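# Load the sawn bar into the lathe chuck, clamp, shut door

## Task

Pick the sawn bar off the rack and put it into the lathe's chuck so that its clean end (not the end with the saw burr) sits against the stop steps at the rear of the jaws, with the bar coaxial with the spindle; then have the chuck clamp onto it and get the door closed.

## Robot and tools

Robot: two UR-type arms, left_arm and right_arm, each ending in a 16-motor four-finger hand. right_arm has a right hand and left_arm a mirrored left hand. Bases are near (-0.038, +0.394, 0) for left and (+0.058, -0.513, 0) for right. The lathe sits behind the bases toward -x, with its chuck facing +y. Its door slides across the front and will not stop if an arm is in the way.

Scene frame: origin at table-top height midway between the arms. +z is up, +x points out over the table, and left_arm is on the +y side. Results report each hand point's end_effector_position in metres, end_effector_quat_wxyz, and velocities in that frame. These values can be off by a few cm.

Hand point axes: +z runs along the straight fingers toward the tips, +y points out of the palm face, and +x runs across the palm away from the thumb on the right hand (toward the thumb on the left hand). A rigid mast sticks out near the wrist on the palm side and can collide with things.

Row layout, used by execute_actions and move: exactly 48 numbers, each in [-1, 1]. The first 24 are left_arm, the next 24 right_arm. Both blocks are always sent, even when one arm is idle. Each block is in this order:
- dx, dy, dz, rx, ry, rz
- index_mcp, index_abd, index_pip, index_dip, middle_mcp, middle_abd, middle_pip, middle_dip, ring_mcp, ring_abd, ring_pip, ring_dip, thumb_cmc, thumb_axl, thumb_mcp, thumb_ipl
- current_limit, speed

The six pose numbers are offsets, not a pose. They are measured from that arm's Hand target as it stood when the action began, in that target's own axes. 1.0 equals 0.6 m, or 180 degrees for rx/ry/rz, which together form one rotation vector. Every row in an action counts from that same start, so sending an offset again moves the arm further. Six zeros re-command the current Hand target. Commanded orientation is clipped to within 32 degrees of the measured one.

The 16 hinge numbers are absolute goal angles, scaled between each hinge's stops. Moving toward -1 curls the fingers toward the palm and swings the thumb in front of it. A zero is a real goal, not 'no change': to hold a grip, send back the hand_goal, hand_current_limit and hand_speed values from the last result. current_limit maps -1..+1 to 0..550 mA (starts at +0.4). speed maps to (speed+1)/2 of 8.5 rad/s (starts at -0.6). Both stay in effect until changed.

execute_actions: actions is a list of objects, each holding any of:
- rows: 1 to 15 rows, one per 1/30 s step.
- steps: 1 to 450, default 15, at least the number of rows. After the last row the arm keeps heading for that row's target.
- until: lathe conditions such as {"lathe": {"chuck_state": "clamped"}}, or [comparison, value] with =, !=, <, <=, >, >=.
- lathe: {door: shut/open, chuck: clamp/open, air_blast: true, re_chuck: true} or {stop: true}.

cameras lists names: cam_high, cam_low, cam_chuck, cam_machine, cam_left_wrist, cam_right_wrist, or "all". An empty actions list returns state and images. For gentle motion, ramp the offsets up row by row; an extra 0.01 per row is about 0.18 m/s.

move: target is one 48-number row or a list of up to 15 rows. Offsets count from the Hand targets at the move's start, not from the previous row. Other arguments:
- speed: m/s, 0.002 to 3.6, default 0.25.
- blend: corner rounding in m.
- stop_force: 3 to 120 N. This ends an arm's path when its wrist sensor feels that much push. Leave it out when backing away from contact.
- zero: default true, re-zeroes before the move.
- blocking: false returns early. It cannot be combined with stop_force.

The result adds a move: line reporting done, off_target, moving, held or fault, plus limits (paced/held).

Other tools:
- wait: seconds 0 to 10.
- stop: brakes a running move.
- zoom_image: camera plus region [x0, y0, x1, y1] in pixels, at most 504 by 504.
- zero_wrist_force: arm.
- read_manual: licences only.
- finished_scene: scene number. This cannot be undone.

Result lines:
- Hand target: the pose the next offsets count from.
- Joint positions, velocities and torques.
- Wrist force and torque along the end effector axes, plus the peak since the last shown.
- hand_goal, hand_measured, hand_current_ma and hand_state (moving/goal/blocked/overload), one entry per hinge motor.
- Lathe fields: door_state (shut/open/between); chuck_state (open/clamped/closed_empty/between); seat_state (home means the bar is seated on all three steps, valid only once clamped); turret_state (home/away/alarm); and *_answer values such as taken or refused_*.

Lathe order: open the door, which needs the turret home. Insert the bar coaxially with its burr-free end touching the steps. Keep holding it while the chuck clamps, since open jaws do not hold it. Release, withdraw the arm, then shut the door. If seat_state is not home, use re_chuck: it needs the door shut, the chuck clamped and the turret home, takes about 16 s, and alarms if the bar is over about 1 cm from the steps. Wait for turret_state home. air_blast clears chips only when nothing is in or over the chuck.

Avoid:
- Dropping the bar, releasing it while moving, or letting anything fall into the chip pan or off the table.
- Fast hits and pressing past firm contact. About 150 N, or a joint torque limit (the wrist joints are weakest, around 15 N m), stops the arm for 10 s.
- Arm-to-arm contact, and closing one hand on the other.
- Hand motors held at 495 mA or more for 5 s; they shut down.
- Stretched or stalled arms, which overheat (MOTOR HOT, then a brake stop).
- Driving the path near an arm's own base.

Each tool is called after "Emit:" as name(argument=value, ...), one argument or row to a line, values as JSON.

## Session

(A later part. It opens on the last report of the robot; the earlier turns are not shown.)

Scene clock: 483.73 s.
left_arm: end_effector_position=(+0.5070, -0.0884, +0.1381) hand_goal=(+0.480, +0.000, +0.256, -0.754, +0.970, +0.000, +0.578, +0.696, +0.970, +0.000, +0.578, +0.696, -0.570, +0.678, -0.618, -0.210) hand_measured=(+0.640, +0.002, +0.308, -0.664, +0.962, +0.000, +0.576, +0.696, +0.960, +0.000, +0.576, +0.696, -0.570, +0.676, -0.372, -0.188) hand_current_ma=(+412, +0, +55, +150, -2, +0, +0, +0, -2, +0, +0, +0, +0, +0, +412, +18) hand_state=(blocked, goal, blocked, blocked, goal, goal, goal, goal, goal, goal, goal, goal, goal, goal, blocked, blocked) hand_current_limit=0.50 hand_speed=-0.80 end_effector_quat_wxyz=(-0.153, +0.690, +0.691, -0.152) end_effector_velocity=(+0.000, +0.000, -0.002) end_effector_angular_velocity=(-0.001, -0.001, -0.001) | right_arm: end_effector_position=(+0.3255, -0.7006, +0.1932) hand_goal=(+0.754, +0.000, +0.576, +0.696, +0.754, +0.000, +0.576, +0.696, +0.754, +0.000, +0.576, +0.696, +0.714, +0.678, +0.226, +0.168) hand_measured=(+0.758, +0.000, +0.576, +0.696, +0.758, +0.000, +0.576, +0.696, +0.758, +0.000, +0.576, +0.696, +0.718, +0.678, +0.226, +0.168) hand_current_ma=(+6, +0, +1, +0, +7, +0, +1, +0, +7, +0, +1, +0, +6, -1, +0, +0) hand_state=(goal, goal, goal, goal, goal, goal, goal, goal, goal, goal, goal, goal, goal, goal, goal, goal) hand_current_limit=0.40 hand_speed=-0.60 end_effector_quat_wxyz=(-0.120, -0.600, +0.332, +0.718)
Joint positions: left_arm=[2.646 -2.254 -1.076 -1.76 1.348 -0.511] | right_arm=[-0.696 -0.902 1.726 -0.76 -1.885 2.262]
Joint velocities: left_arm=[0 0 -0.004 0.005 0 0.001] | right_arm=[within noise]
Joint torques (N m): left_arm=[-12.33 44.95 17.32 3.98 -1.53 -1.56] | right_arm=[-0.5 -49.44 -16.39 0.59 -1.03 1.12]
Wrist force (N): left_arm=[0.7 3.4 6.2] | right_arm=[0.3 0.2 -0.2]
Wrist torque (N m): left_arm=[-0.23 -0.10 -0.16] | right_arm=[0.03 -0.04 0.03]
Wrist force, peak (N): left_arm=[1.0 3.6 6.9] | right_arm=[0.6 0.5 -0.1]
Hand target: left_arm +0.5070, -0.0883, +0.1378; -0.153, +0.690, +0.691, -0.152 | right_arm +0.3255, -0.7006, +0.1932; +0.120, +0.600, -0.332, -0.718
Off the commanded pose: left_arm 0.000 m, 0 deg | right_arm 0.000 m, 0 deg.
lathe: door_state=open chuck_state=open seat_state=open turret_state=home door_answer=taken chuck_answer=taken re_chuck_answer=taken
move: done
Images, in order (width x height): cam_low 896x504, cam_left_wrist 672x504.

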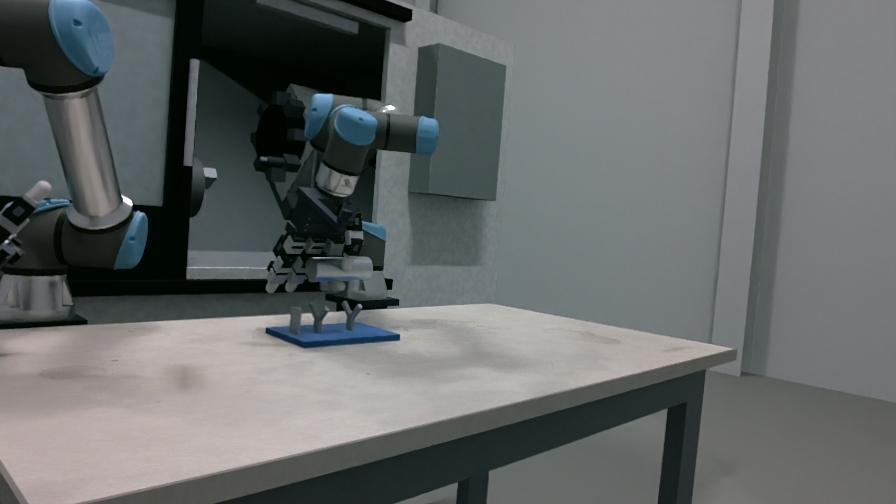

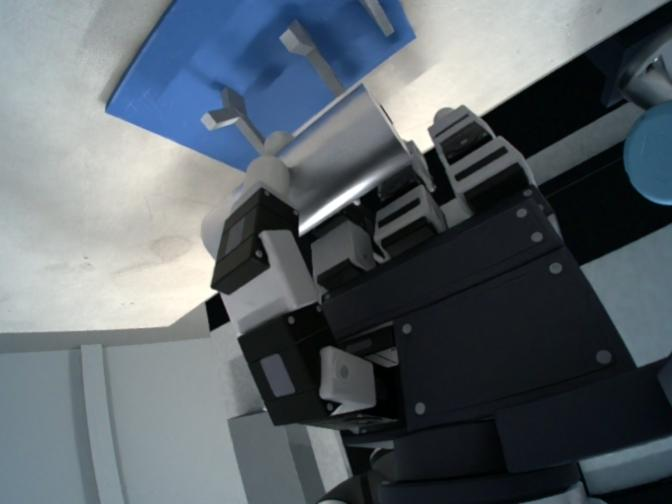

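Emit:
execute_actions(
  actions=[
    {"rows":[[0,0,0,0,0,0,0.479,0,0.255,-0.754,0.97,0,0.358,-0.609,0.97,0,0.577,0.696,-0.571,0.678,-0.618,-0.211,0.5,-0.6,0,0,0,0,0,0,0.754,0,0.576,0.696,0.754,0,0.576,0.696,0.754,0,0.576,0.696,0.714,0.678,0.226,0.168,0.4,-0.6]],"steps":35},
    {"rows":[[0,0,0,0,0,0,0.479,0,0.255,-0.754,0.65,0,0.32,-0.609,0.97,0,0.577,0.696,-0.571,0.678,-0.618,-0.211,0.5,-0.7,0,0,0,0,0,0,0.754,0,0.576,0.696,0.754,0,0.576,0.696,0.754,0,0.576,0.696,0.714,0.678,0.226,0.168,0.4,-0.6]],"steps":25},
    {"rows":[[0,0,0,0,0,0,0.479,0,0.255,-0.754,0.479,0,0.255,-0.754,0.97,0,0.577,0.696,-0.571,0.678,-0.618,-0.211,0.5,-0.8,0,0,0,0,0,0,0.754,0,0.576,0.696,0.754,0,0.576,0.696,0.754,0,0.576,0.696,0.714,0.678,0.226,0.168,0.4,-0.6]],"steps":25},
  ],
  cameras=["cam_left_wrist","cam_low","cam_machine"],
)

Emit:
zoom_image(
  camera="cam_low",
  region=[240, 200, 400, 340],
)

Scene clock: 553.03 s.
left_arm: end_effector_position=(+0.5070, -0.0883, +0.1378) hand_goal=(+0.480, +0.000, +0.256, -0.754, +0.480, +0.000, +0.256, -0.754, +0.970, +0.000, +0.578, +0.696, -0.570, +0.678, -0.618, -0.210) hand_measured=(+0.638, -0.018, +0.322, -0.664, +0.568, +0.000, +0.300, -0.698, +0.960, +0.000, +0.576, +0.696, -0.552, +0.720, -0.376, -0.178) hand_current_ma=(+412, -6, +82, +150, +159, +0, +40, +60, -2, +0, +0, +0, +7, +54, +413, +39) hand_state=(blocked, goal, blocked, blocked, blocked, goal, blocked, blocked, goal, goal, goal, goal, goal, blocked, blocked, blocked) hand_current_limit=0.50 hand_speed=-0.80 end_effector_quat_wxyz=(-0.153, +0.690, +0.691, -0.152) | right_arm: end_effector_position=(+0.3255, -0.7006, +0.1932) hand_goal=(+0.754, +0.000, +0.576, +0.696, +0.754, +0.000, +0.576, +0.696, +0.754, +0.000, +0.576, +0.696, +0.714, +0.678, +0.226, +0.168) hand_measured=(+0.758, +0.000, +0.576, +0.696, +0.758, +0.000, +0.576, +0.696, +0.758, +0.000, +0.576, +0.696, +0.718, +0.678, +0.226, +0.168) hand_current_ma=(+6, +0, +1, +0, +7, +0, +1, +0, +7, +0, +1, +0, +6, -1, +0, +0) hand_state=(goal, goal, goal, goal, goal, goal, goal, goal, goal, goal, goal, goal, goal, goal, goal, goal) hand_current_limit=0.40 hand_speed=-0.60 end_effector_quat_wxyz=(-0.120, -0.600, +0.332, +0.718)
Joint positions: left_arm=[2.646 -2.254 -1.076 -1.76 1.348 -0.511] | right_arm=[-0.696 -0.902 1.726 -0.76 -1.885 2.262]
Joint torques (N m): left_arm=[7.49 48.6 18.28 0.56 1.4 1.68] | right_arm=[-0.99 -49.35 -17.36 0.49 -1.09 1.24]
Wrist force (N): left_arm=[0.7 3.3 6.4] | right_arm=[0.3 0.4 -0.1]
Wrist torque (N m): left_arm=[-0.21 -0.10 -0.16] | right_arm=[0.06 -0.04 0.04]
Wrist force, peak (N): left_arm=[0.8 3.6 6.6] | right_arm=[0.7 0.6 -0.2]
Hand target: left_arm +0.5070, -0.0883, +0.1378; -0.153, +0.690, +0.691, -0.152 | right_arm +0.3255, -0.7006, +0.1932; +0.120, +0.600, -0.332, -0.718
Off the commanded pose: left_arm 0.000 m, 0 deg | right_arm 0.000 m, 0 deg.
lathe: door_state=open chuck_state=open seat_state=open turret_state=home door_answer=taken chuck_answer=taken re_chuck_answer=taken
Images, in order (width x height): cam_low 896x504, cam_machine 896x504, cam_left_wrist 672x504.

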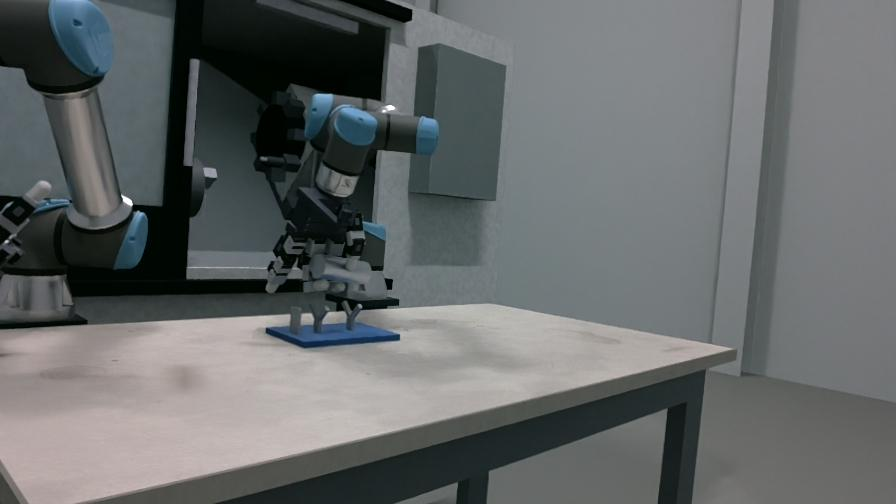

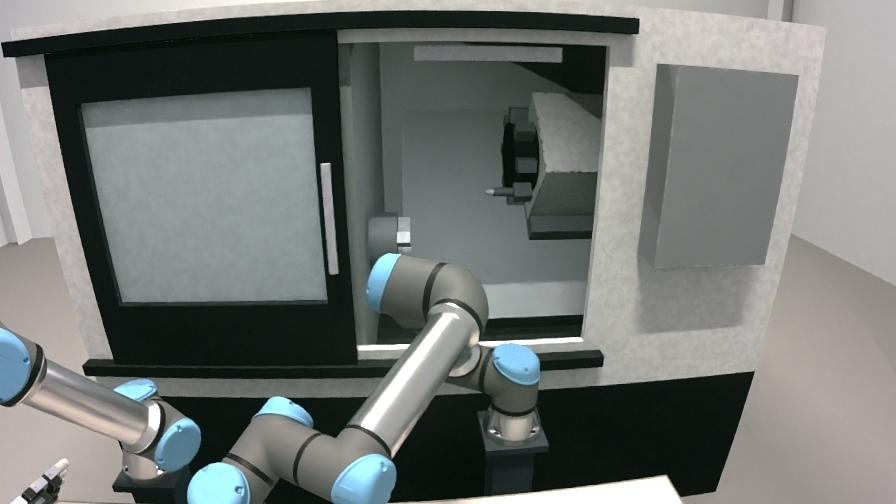

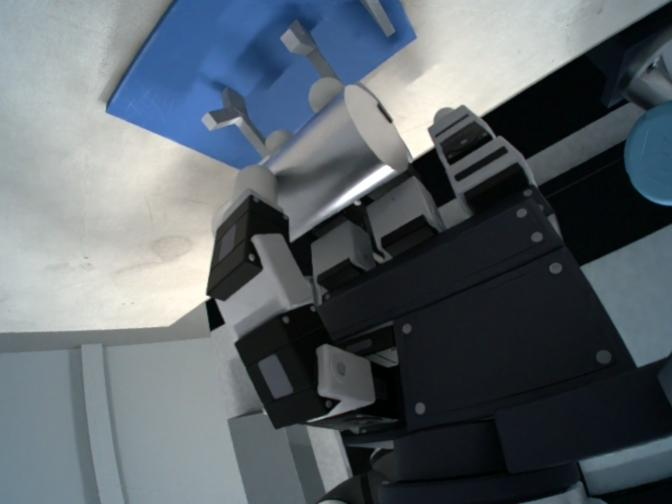

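Scaled by 3.150 from the camera's 896x504 image, which has a finer 1280x720 frame.

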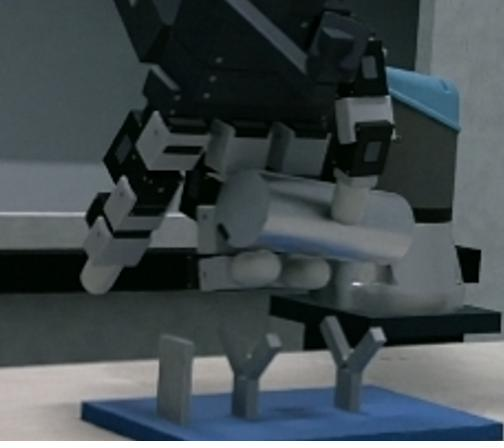

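Emit:
execute_actions(
  actions=[
    {"rows":[[0,0,0,0,0,0,0.6,0,0.31,-0.68,0.66,0,0.33,-0.64,0.97,0,0.577,0.696,-0.571,0.678,-0.618,-0.211,0.5,-0.8,0,0,0,0,0,0,0.754,0,0.576,0.696,0.754,0,0.576,0.696,0.754,0,0.576,0.696,0.714,0.678,0.226,0.168,0.4,-0.6]],"steps":30},
  ],
  cameras=["cam_left_wrist","cam_low"],
)

Emit:
zoom_image(
  camera="cam_low",
  region=[240, 200, 400, 340],
)

Scene clock: 571.23 s.
left_arm: end_effector_position=(+0.5070, -0.0883, +0.1378) hand_goal=(+0.600, +0.000, +0.310, -0.680, +0.660, +0.000, +0.330, -0.640, +0.970, +0.000, +0.578, +0.696, -0.570, +0.678, -0.618, -0.210) hand_measured=(+0.638, -0.004, +0.340, -0.640, +0.654, +0.000, +0.330, -0.640, +0.960, +0.000, +0.576, +0.696, -0.566, +0.690, -0.388, -0.172) hand_current_ma=(+35, +0, +20, +34, -1, +0, +0, +0, -2, +0, +0, +0, +1, +5, +413, +51) hand_state=(blocked, goal, blocked, blocked, goal, goal, goal, goal, goal, goal, goal, goal, goal, goal, blocked, blocked) hand_current_limit=0.50 hand_speed=-0.80 end_effector_quat_wxyz=(-0.153, +0.690, +0.691, -0.152) | right_arm: end_effector_position=(+0.3255, -0.7006, +0.1932) hand_goal=(+0.754, +0.000, +0.576, +0.696, +0.754, +0.000, +0.576, +0.696, +0.754, +0.000, +0.576, +0.696, +0.714, +0.678, +0.226, +0.168) hand_measured=(+0.758, +0.000, +0.576, +0.696, +0.758, +0.000, +0.576, +0.696, +0.758, +0.000, +0.576, +0.696, +0.718, +0.678, +0.226, +0.168) hand_current_ma=(+6, +0, +1, +0, +7, +0, +1, +0, +7, +0, +1, +0, +6, -1, +0, +0) hand_state=(goal, goal, goal, goal, goal, goal, goal, goal, goal, goal, goal, goal, goal, goal, goal, goal) hand_current_limit=0.40 hand_speed=-0.60 end_effector_quat_wxyz=(-0.120, -0.600, +0.332, +0.718)
Joint positions: left_arm=[2.646 -2.254 -1.076 -1.76 1.348 -0.511] | right_arm=[-0.696 -0.902 1.726 -0.76 -1.885 2.262]
Joint torques (N m): left_arm=[7.7 66.37 34.67 0.01 1.12 1.07] | right_arm=[-0.32 -49.34 -17.92 0.54 -1.08 1.17]
Wrist force (N): left_arm=[0.7 3.5 6.3] | right_arm=[0.4 0.3 -0.2]
Wrist torque (N m): left_arm=[-0.20 -0.10 -0.16] | right_arm=[0.05 -0.05 0.05]
Wrist force, peak (N): left_arm=[0.6 3.3 6.8] | right_arm=[0.7 0.3 -0.3]
Hand target: left_arm +0.5070, -0.0883, +0.1378; -0.153, +0.690, +0.691, -0.152 | right_arm +0.3255, -0.7006, +0.1932; +0.120, +0.600, -0.332, -0.718
Off the commanded pose: left_arm 0.000 m, 0 deg | right_arm 0.000 m, 0 deg.
lathe: door_state=open chuck_state=open seat_state=open turret_state=home door_answer=taken chuck_answer=taken re_chuck_answer=taken
Images, in order (width x height): cam_low 896x504, cam_left_wrist 672x504.

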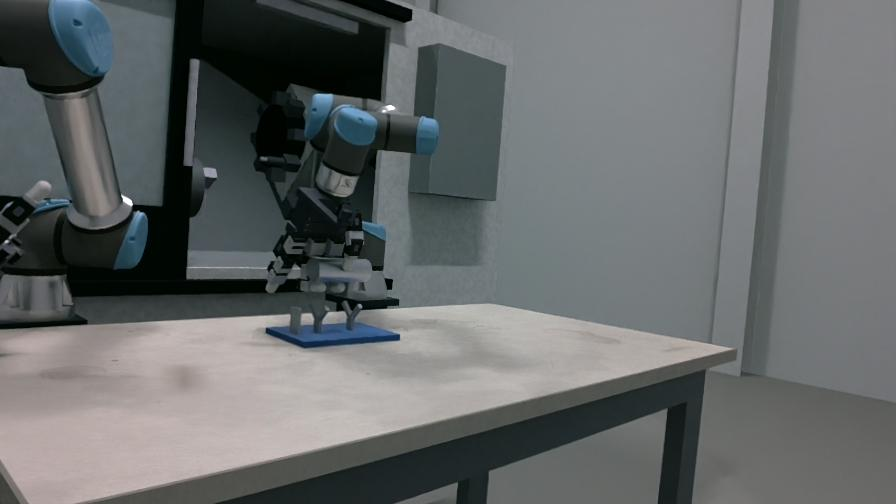

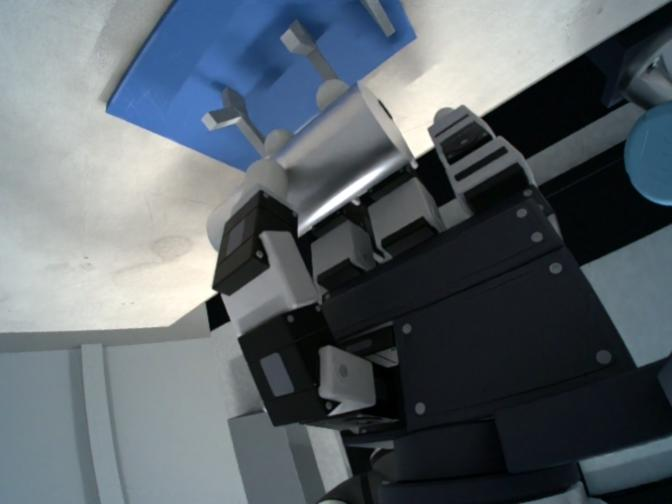

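Scaled by 3.150 from the camera's 896x504 image, which has a finer 1280x720 frame.

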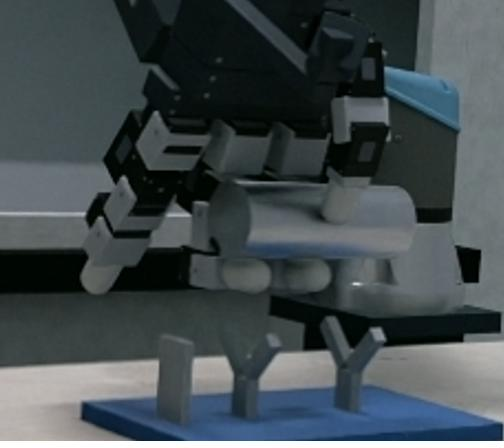

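Emit:
move(
  target=[
    [-0.0528,-0.2667,-0.229,-0.0814,0.0502,0.1594,0.6,0,0.31,-0.68,0.66,0,0.33,-0.64,0.97,0,0.577,0.696,-0.571,0.678,-0.618,-0.211,0.5,-0.8,0,0,0,0,0,0,0.754,0,0.576,0.696,0.754,0,0.576,0.696,0.754,0,0.576,0.696,0.714,0.678,0.226,0.168,0.4,-0.6],
    [-0.1028,-0.8073,-0.1423,-0.1259,0.0727,0.3277,0.6,0,0.31,-0.68,0.66,0,0.33,-0.64,0.97,0,0.577,0.696,-0.571,0.678,-0.618,-0.211,0.5,-0.8,0,0,0,0,0,0,0.754,0,0.576,0.696,0.754,0,0.576,0.696,0.754,0,0.576,0.696,0.714,0.678,0.226,0.168,0.4,-0.6],
  ],
  blend=[0.04,0],
  speed=0.2,
  cameras=["cam_left_wrist","cam_high","cam_machine","cam_low"],
)

Scene clock: 605.07 s.
left_arm: end_effector_position=(+0.1040, -0.1504, +0.4195) hand_goal=(+0.600, +0.000, +0.310, -0.680, +0.660, +0.000, +0.330, -0.640, +0.970, +0.000, +0.578, +0.696, -0.570, +0.678, -0.618, -0.210) hand_measured=(+0.660, -0.002, +0.340, -0.640, +0.666, +0.000, +0.330, -0.640, +0.962, +0.000, +0.576, +0.696, -0.566, +0.690, -0.400, -0.172) hand_current_ma=(+77, +0, +20, +35, +1, +0, +0, +0, -2, +0, +0, +0, +1, +5, +412, +51) hand_state=(blocked, goal, blocked, blocked, goal, goal, goal, goal, goal, goal, goal, goal, goal, goal, blocked, blocked) hand_current_limit=0.50 hand_speed=-0.80 end_effector_quat_wxyz=(+0.000, +0.966, +0.259, +0.001) | right_arm: end_effector_position=(+0.3255, -0.7006, +0.1932) hand_goal=(+0.754, +0.000, +0.576, +0.696, +0.754, +0.000, +0.576, +0.696, +0.754, +0.000, +0.576, +0.696, +0.714, +0.678, +0.226, +0.168) hand_measured=(+0.758, +0.000, +0.576, +0.696, +0.758, +0.000, +0.576, +0.696, +0.758, +0.000, +0.576, +0.696, +0.718, +0.678, +0.226, +0.168) hand_current_ma=(+6, +0, +1, +0, +7, +0, +1, +0, +7, +0, +1, +0, +6, -1, +0, +0) hand_state=(goal, goal, goal, goal, goal, goal, goal, goal, goal, goal, goal, goal, goal, goal, goal, goal) hand_current_limit=0.40 hand_speed=-0.60 end_effector_quat_wxyz=(-0.120, -0.600, +0.332, +0.718)
Joint positions: left_arm=[2.068 -1.532 -1.451 -1.73 1.572 -0.084] | right_arm=[-0.696 -0.902 1.726 -0.76 -1.885 2.262]
Joint torques (N m): left_arm=[-10.06 16.07 39.31 4.21 -1.5 1.75] | right_arm=[-0.65 -48.94 -17.73 0.45 -1.06 1.11]
Wrist force (N): left_arm=[0.5 0.5 7.1] | right_arm=[0.5 0.4 -0.1]
Wrist torque (N m): left_arm=[-0.13 -0.07 -0.18] | right_arm=[0.05 -0.07 0.05]
Wrist force, peak (N): left_arm=[0.5 5.4 8.0] | right_arm=[0.5 0.4 -0.6]
Hand target: left_arm +0.1039, -0.1505, +0.4195; +0.000, +0.966, +0.259, +0.001 | right_arm +0.3255, -0.7006, +0.1932; +0.120, +0.600, -0.332, -0.718
Off the commanded pose: left_arm 0.000 m, 0 deg | right_arm 0.000 m, 0 deg.
lathe: door_state=open chuck_state=open seat_state=open turret_state=home door_answer=taken chuck_answer=taken re_chuck_answer=taken
move: done
Images, in order (width x height): cam_high 896x504, cam_low 896x504, cam_machine 896x504, cam_left_wrist 672x504.

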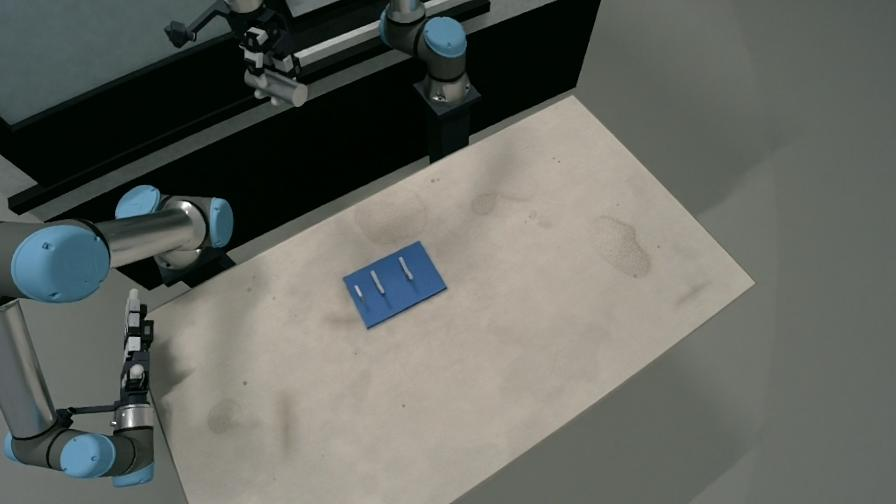

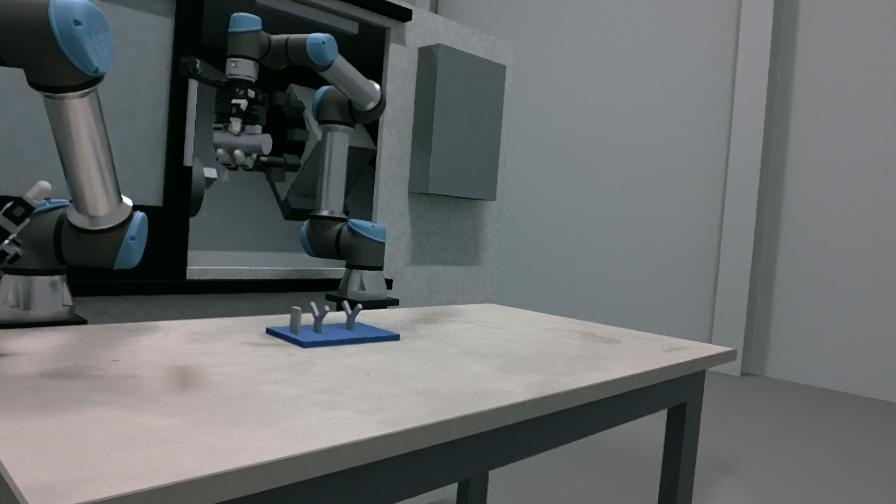

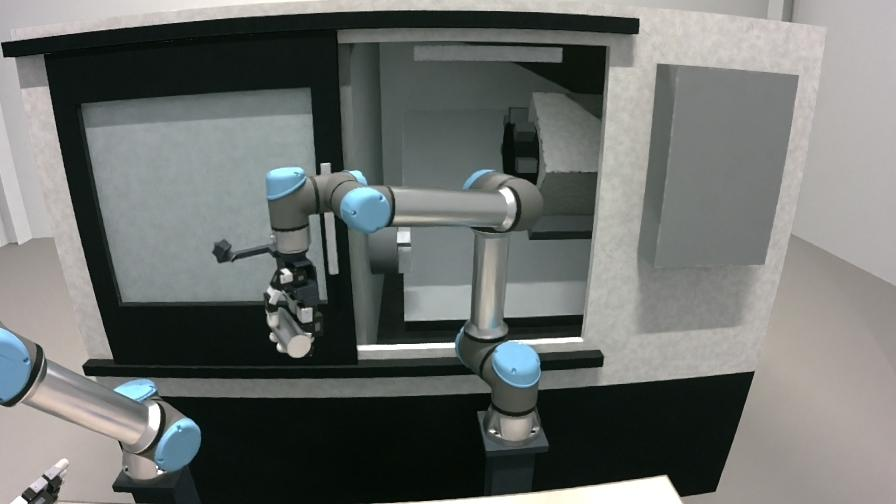

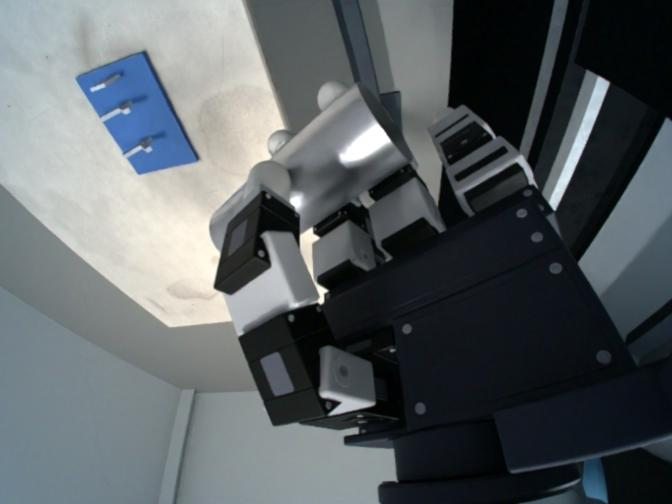

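Emit:
move(
  target=[
    [-0.1254,-0.4294,0,-0.0263,-0.0109,0.2498,0.6,0,0.31,-0.68,0.66,0,0.33,-0.64,0.97,0,0.577,0.696,-0.571,0.678,-0.618,-0.211,0.5,-0.8,0,0,0,0,0,0,0.754,0,0.576,0.696,0.754,0,0.576,0.696,0.754,0,0.576,0.696,0.714,0.678,0.226,0.168,0.4,-0.6],
    [-0.3022,-0.6566,0,-0.0924,-0.0775,0.4396,0.6,0,0.31,-0.68,0.66,0,0.33,-0.64,0.97,0,0.577,0.696,-0.571,0.678,-0.618,-0.211,0.5,-0.8,0,0,0,0,0,0,0.754,0,0.576,0.696,0.754,0,0.576,0.696,0.754,0,0.576,0.696,0.714,0.678,0.226,0.168,0.4,-0.6],
  ],
  blend=[0.04,0],
  speed=0.15,
  cameras=["cam_left_wrist","cam_high","cam_machine","cam_chuck"],
)

Scene clock: 655.13 s.
left_arm: end_effector_position=(-0.2503, +0.0998, +0.4195) hand_goal=(+0.600, +0.000, +0.310, -0.680, +0.660, +0.000, +0.330, -0.640, +0.970, +0.000, +0.578, +0.696, -0.570, +0.678, -0.618, -0.210) hand_measured=(+0.670, -0.002, +0.340, -0.640, +0.674, +0.000, +0.332, -0.640, +0.966, +0.000, +0.576, +0.696, -0.566, +0.690, -0.406, -0.172) hand_current_ma=(+101, +0, +20, +35, +5, +0, +0, +0, +0, +0, +0, +0, +1, +5, +412, +51) hand_state=(blocked, goal, blocked, blocked, goal, goal, goal, goal, goal, goal, goal, goal, goal, goal, blocked, blocked) hand_current_limit=0.50 hand_speed=-0.80 end_effector_quat_wxyz=(+0.157, +0.893, -0.416, -0.073) end_effector_velocity=(+0.001, +0.000, +0.000) end_effector_angular_velocity=(+0.003, -0.002, +0.004) | right_arm: end_effector_position=(+0.3255, -0.7006, +0.1932) hand_goal=(+0.754, +0.000, +0.576, +0.696, +0.754, +0.000, +0.576, +0.696, +0.754, +0.000, +0.576, +0.696, +0.714, +0.678, +0.226, +0.168) hand_measured=(+0.758, +0.000, +0.576, +0.696, +0.758, +0.000, +0.576, +0.696, +0.758, +0.000, +0.576, +0.696, +0.718, +0.678, +0.226, +0.168) hand_current_ma=(+6, +0, +1, +0, +7, +0, +1, +0, +7, +0, +1, +0, +6, -1, +0, +0) hand_state=(goal, goal, goal, goal, goal, goal, goal, goal, goal, goal, goal, goal, goal, goal, goal, goal) hand_current_limit=0.40 hand_speed=-0.60 end_effector_quat_wxyz=(-0.120, -0.600, +0.332, +0.718)
Joint positions: left_arm=[1.796 -0.75 -2.037 -1.744 1.272 1.013] | right_arm=[-0.696 -0.902 1.726 -0.76 -1.885 2.262]
Joint velocities: left_arm=[0.003 -0.001 0.004 -0.006 0.002 -0.001] | right_arm=[within noise]
Joint torques (N m): left_arm=[10.47 -21.13 40.2 1.27 0.75 -1.75] | right_arm=[-0.05 -49.36 -18.45 0.48 -1.09 1.24]
Wrist force (N): left_arm=[0.6 -2.4 6.8] | right_arm=[0.4 0.2 -0.3]
Wrist torque (N m): left_arm=[-0.16 -0.08 -0.15] | right_arm=[0.04 -0.05 0.04]
Wrist force, peak (N): left_arm=[1.5 2.0 7.3] | right_arm=[0.4 0.6 -0.6]
Hand target: left_arm -0.2503, +0.0997, +0.4196; +0.157, +0.893, -0.416, -0.073 | right_arm +0.3255, -0.7006, +0.1932; +0.120, +0.600, -0.332, -0.718
Off the commanded pose: left_arm 0.000 m, 0 deg | right_arm 0.000 m, 0 deg.
lathe: door_state=open chuck_state=open seat_state=open turret_state=home door_answer=taken chuck_answer=taken re_chuck_answer=taken
move: done
Images, in order (width x height): cam_high 896x504, cam_chuck 896x504, cam_machine 896x504, cam_left_wrist 672x504.

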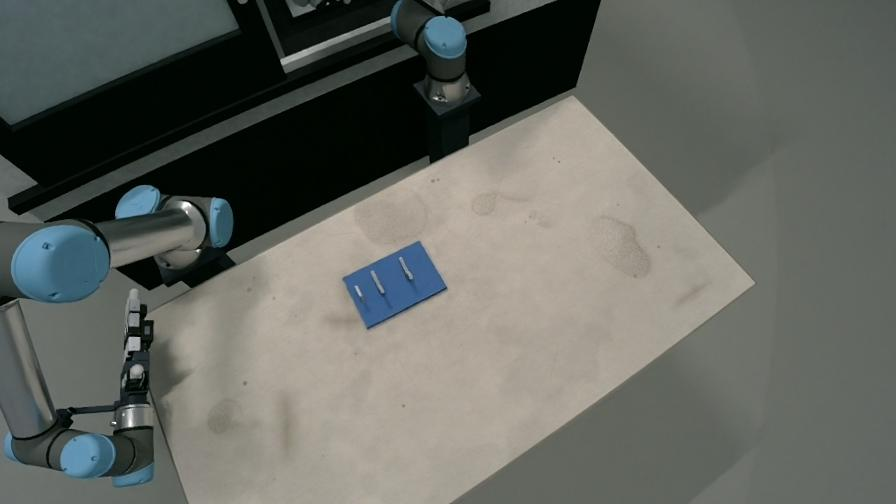

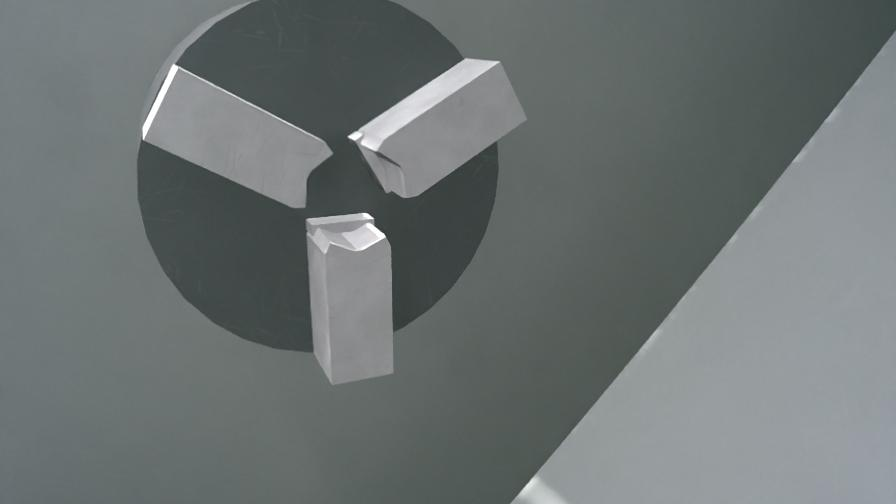

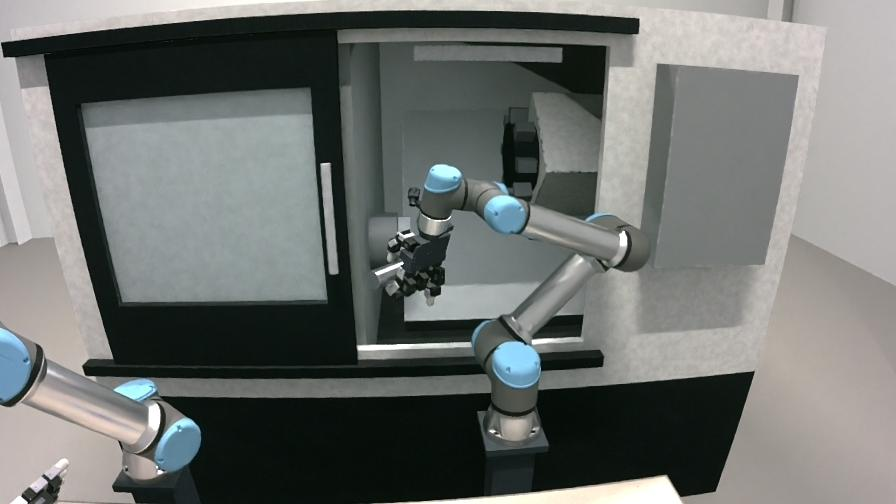

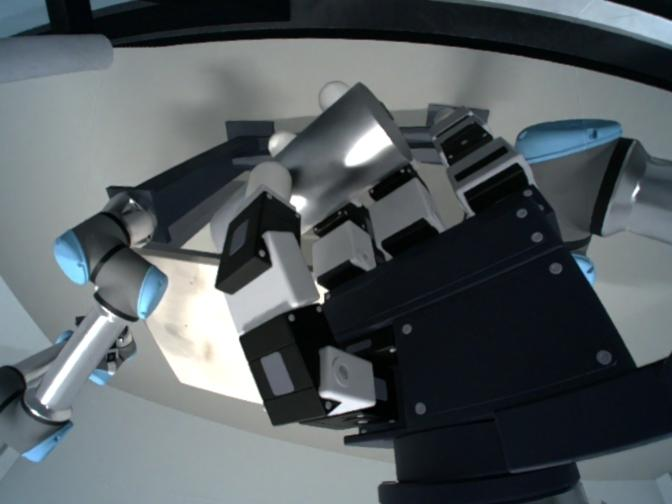

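Emit:
move(
  target=[-0.3353,0.0825,0.03,0,-0.076,0.2088,0.6,0,0.31,-0.68,0.66,0,0.33,-0.64,0.97,0,0.577,0.696,-0.571,0.678,-0.618,-0.211,0.5,-0.8,0,0,0,0,0,0,0.754,0,0.576,0.696,0.754,0,0.576,0.696,0.754,0,0.576,0.696,0.714,0.678,0.226,0.168,0.4,-0.6],
  speed=0.15,
  cameras=["cam_left_wrist","cam_machine","cam_chuck","cam_low"],
)

Emit:
zoom_image(
  camera="cam_machine",
  region=[320, 130, 620, 380],
)

Scene clock: 676.27 s.
left_arm: end_effector_position=(-0.4201, +0.2198, +0.4197) hand_goal=(+0.600, +0.000, +0.310, -0.680, +0.660, +0.000, +0.330, -0.640, +0.970, +0.000, +0.578, +0.696, -0.570, +0.678, -0.618, -0.210) hand_measured=(+0.670, -0.002, +0.340, -0.640, +0.674, +0.000, +0.332, -0.640, +0.966, +0.000, +0.576, +0.696, -0.566, +0.690, -0.406, -0.172) hand_current_ma=(+103, +0, +20, +35, +6, +0, +0, +0, +0, +0, +0, +0, +1, +5, +412, +51) hand_state=(blocked, goal, blocked, blocked, goal, goal, goal, goal, goal, goal, goal, goal, goal, goal, blocked, blocked) hand_current_limit=0.50 hand_speed=-0.80 end_effector_quat_wxyz=(+0.122, +0.697, -0.696, -0.123) | right_arm: end_effector_position=(+0.3255, -0.7006, +0.1932) hand_goal=(+0.754, +0.000, +0.576, +0.696, +0.754, +0.000, +0.576, +0.696, +0.754, +0.000, +0.576, +0.696, +0.714, +0.678, +0.226, +0.168) hand_measured=(+0.758, +0.000, +0.576, +0.696, +0.758, +0.000, +0.576, +0.696, +0.758, +0.000, +0.576, +0.696, +0.718, +0.678, +0.226, +0.168) hand_current_ma=(+6, +0, +1, +0, +7, +0, +1, +0, +7, +0, +1, +0, +6, -1, +0, +0) hand_state=(goal, goal, goal, goal, goal, goal, goal, goal, goal, goal, goal, goal, goal, goal, goal, goal) hand_current_limit=0.40 hand_speed=-0.60 end_effector_quat_wxyz=(-0.120, -0.600, +0.332, +0.718)
Joint positions: left_arm=[1.169 -0.95 -1.98 -1.624 1.259 1.086] | right_arm=[-0.696 -0.902 1.726 -0.76 -1.885 2.262]
Joint torques (N m): left_arm=[-1.74 9.42 17.75 1.27 0.64 -1.67] | right_arm=[-1.21 -49.81 -18.58 0.58 -1.1 1.18]
Wrist force (N): left_arm=[0.4 -2.4 6.6] | right_arm=[0.5 0.4 -0.2]
Wrist torque (N m): left_arm=[-0.14 -0.05 -0.15] | right_arm=[0.06 -0.06 0.05]
Wrist force, peak (N): left_arm=[0.8 -2.5 7.2] | right_arm=[0.7 0.4 -0.4]
Hand target: left_arm -0.4200, +0.2199, +0.4196; +0.122, +0.697, -0.696, -0.123 | right_arm +0.3255, -0.7006, +0.1932; +0.120, +0.600, -0.332, -0.718
Off the commanded pose: left_arm 0.000 m, 0 deg | right_arm 0.000 m, 0 deg.
lathe: door_state=open chuck_state=open seat_state=open turret_state=home door_answer=taken chuck_answer=taken re_chuck_answer=taken
move: done
Images, in order (width x height): cam_low 896x504, cam_chuck 896x504, cam_machine 896x504, cam_left_wrist 672x504.

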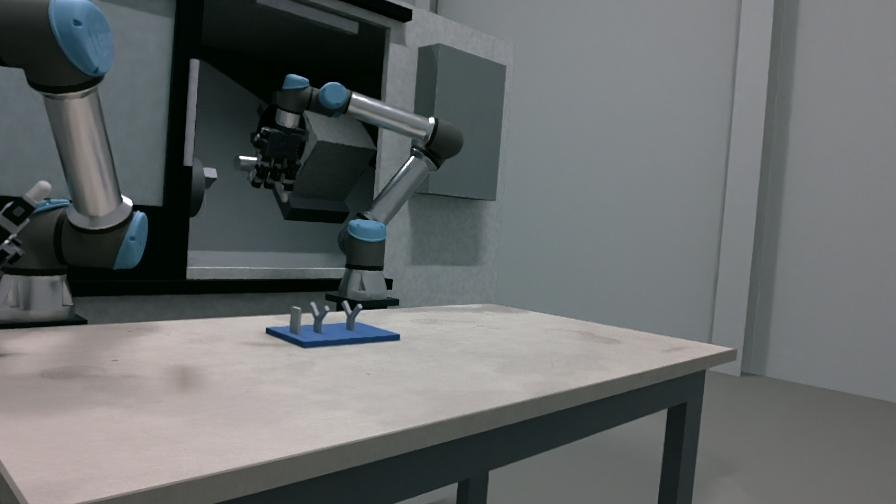

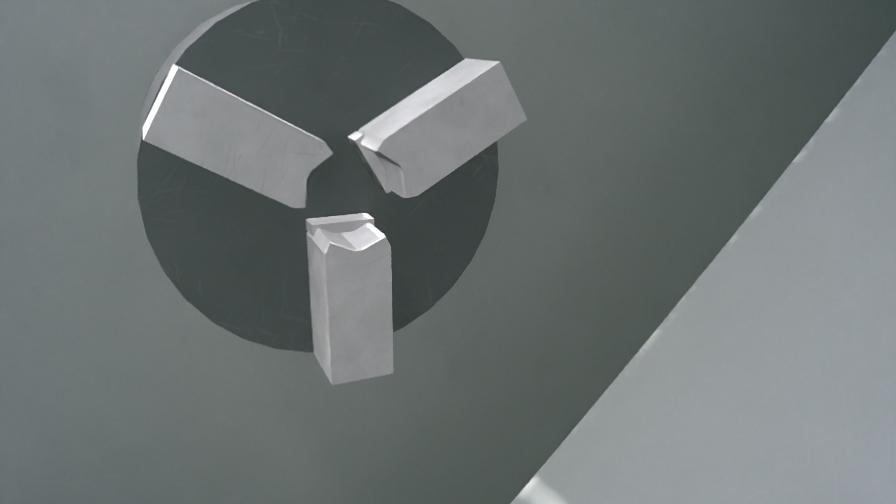

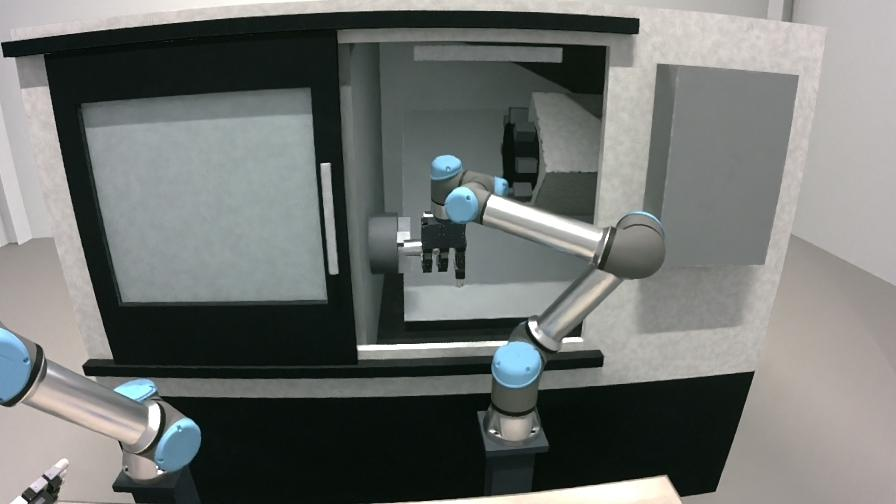

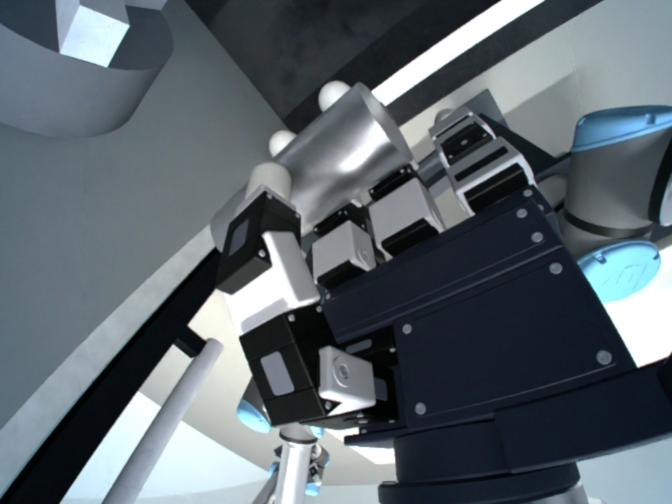

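Scaled by 1.680 from the camera's 896x504 image, which has a finer 1280x720 frame.

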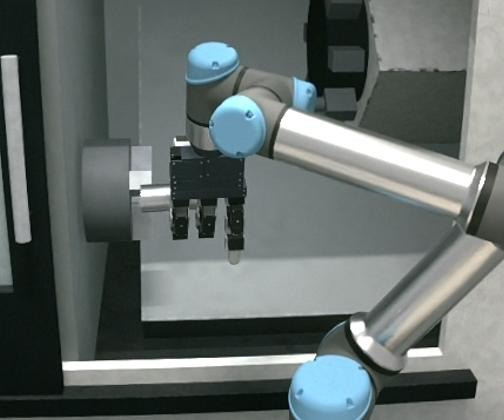

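Emit:
move(
  target=[-0.0667,0.1567,0.057,-0.1111,0,0,0.6,0,0.31,-0.68,0.66,0,0.33,-0.64,0.97,0,0.577,0.696,-0.571,0.678,-0.618,-0.211,0.5,-0.8,0,0,0,0,0,0,0.754,0,0.576,0.696,0.754,0,0.576,0.696,0.754,0,0.576,0.696,0.714,0.678,0.226,0.168,0.4,-0.6],
  speed=0.1,
  cameras=["cam_left_wrist","cam_machine","cam_chuck","cam_low"],
)

Emit:
zoom_image(
  camera="cam_machine",
  region=[350, 130, 560, 320],
)

Scene clock: 705.20 s.
left_arm: end_effector_position=(-0.5201, +0.2598, +0.4194) hand_goal=(+0.600, +0.000, +0.310, -0.680, +0.660, +0.000, +0.330, -0.640, +0.970, +0.000, +0.578, +0.696, -0.570, +0.678, -0.618, -0.210) hand_measured=(+0.676, -0.002, +0.340, -0.640, +0.680, +0.000, +0.332, -0.640, +0.970, +0.000, +0.576, +0.696, -0.566, +0.690, -0.410, -0.172) hand_current_ma=(+119, +0, +20, +35, +10, +0, +0, +0, +0, +0, +0, +0, +1, +5, +413, +51) hand_state=(blocked, goal, blocked, blocked, goal, goal, goal, goal, goal, goal, goal, goal, goal, goal, blocked, blocked) hand_current_limit=0.50 hand_speed=-0.80 end_effector_quat_wxyz=(+0.241, +0.665, -0.664, -0.242) | right_arm: end_effector_position=(+0.3255, -0.7006, +0.1932) hand_goal=(+0.754, +0.000, +0.576, +0.696, +0.754, +0.000, +0.576, +0.696, +0.754, +0.000, +0.576, +0.696, +0.714, +0.678, +0.226, +0.168) hand_measured=(+0.758, +0.000, +0.576, +0.696, +0.758, +0.000, +0.576, +0.696, +0.758, +0.000, +0.576, +0.696, +0.718, +0.678, +0.226, +0.168) hand_current_ma=(+6, +0, +1, +0, +7, +0, +1, +0, +7, +0, +1, +0, +6, -1, +0, +0) hand_state=(goal, goal, goal, goal, goal, goal, goal, goal, goal, goal, goal, goal, goal, goal, goal, goal) hand_current_limit=0.40 hand_speed=-0.60 end_effector_quat_wxyz=(-0.120, -0.600, +0.332, +0.718)
Joint positions: left_arm=[0.924 -1.028 -2.198 -0.991 1.059 0.734] | right_arm=[-0.696 -0.902 1.726 -0.76 -1.885 2.262]
Joint torques (N m): left_arm=[9.09 16.72 41.54 6.71 0.24 -0.62] | right_arm=[-0.08 -49.33 -18.97 0.56 -0.94 1.12]
Wrist force (N): left_arm=[0.4 -4.5 5.7] | right_arm=[0.4 0.2 -0.1]
Wrist torque (N m): left_arm=[-0.11 -0.10 0.03] | right_arm=[0.02 -0.06 0.04]
Wrist force, peak (N): left_arm=[0.6 -5.0 5.7] | right_arm=[0.9 0.3 -0.3]
Hand target: left_arm -0.5201, +0.2598, +0.4196; +0.241, +0.665, -0.664, -0.242 | right_arm +0.3255, -0.7006, +0.1932; +0.120, +0.600, -0.332, -0.718
Off the commanded pose: left_arm 0.000 m, 0 deg | right_arm 0.000 m, 0 deg.
lathe: door_state=open chuck_state=open seat_state=open turret_state=home door_answer=taken chuck_answer=taken re_chuck_answer=taken
move: done
Images, in order (width x height): cam_low 896x504, cam_chuck 896x504, cam_machine 896x504, cam_left_wrist 672x504.

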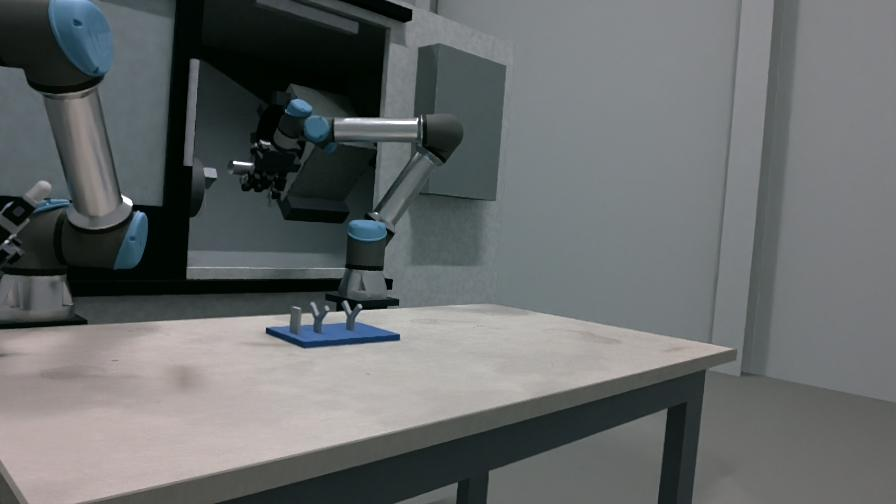

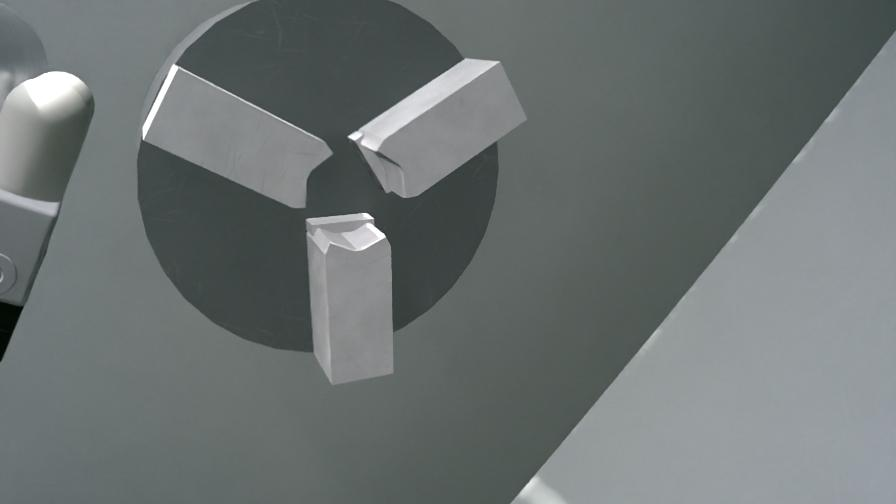

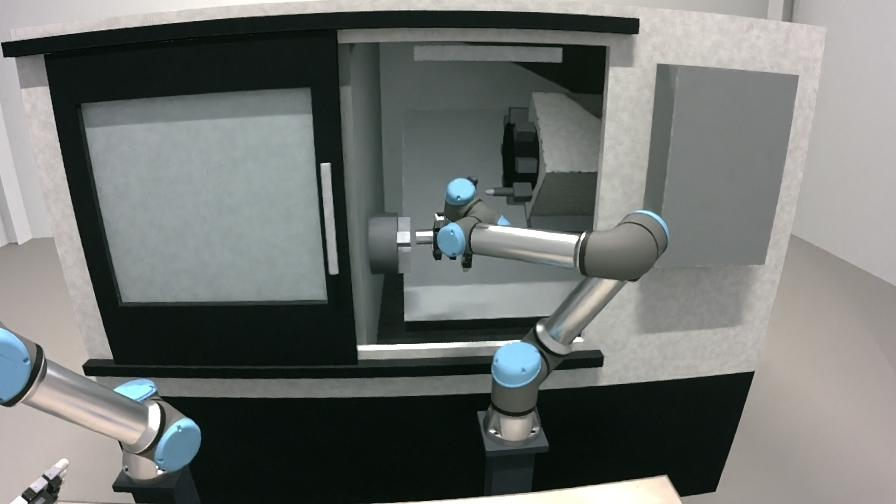

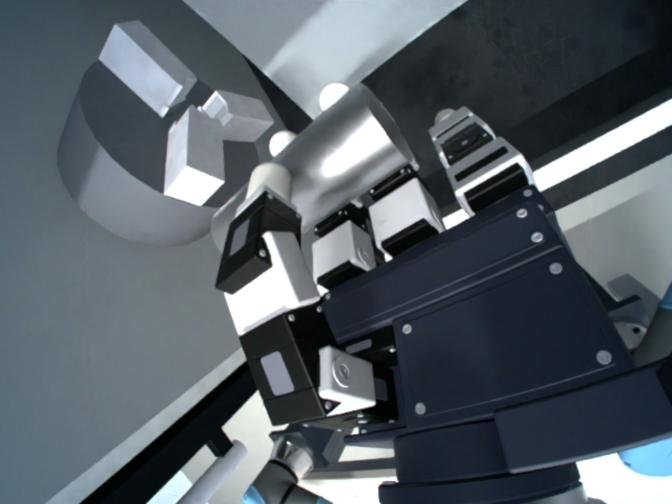

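Scaled by 2.400 from the camera's 896x504 image, which has a finer 1280x720 frame.

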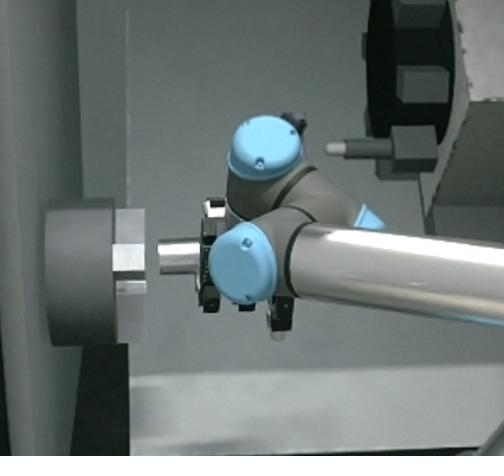

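Emit:
zoom_image(
  camera="cam_left_wrist",
  region=[40, 0, 340, 260],
)

Emit:
zoom_image(
  camera="cam_chuck",
  region=[0, 0, 200, 380],
)

Scaled by 1.680 from the camera's 672x504 image, which has a finer 960x720 frame.

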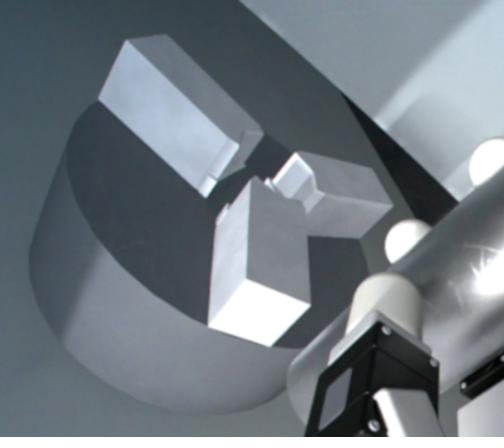

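Scaled by 1.326 from the camera's 896x504 image, which has a finer 1280x720 frame.

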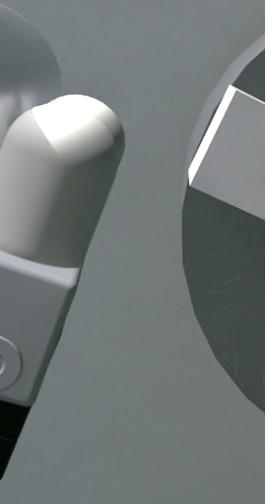

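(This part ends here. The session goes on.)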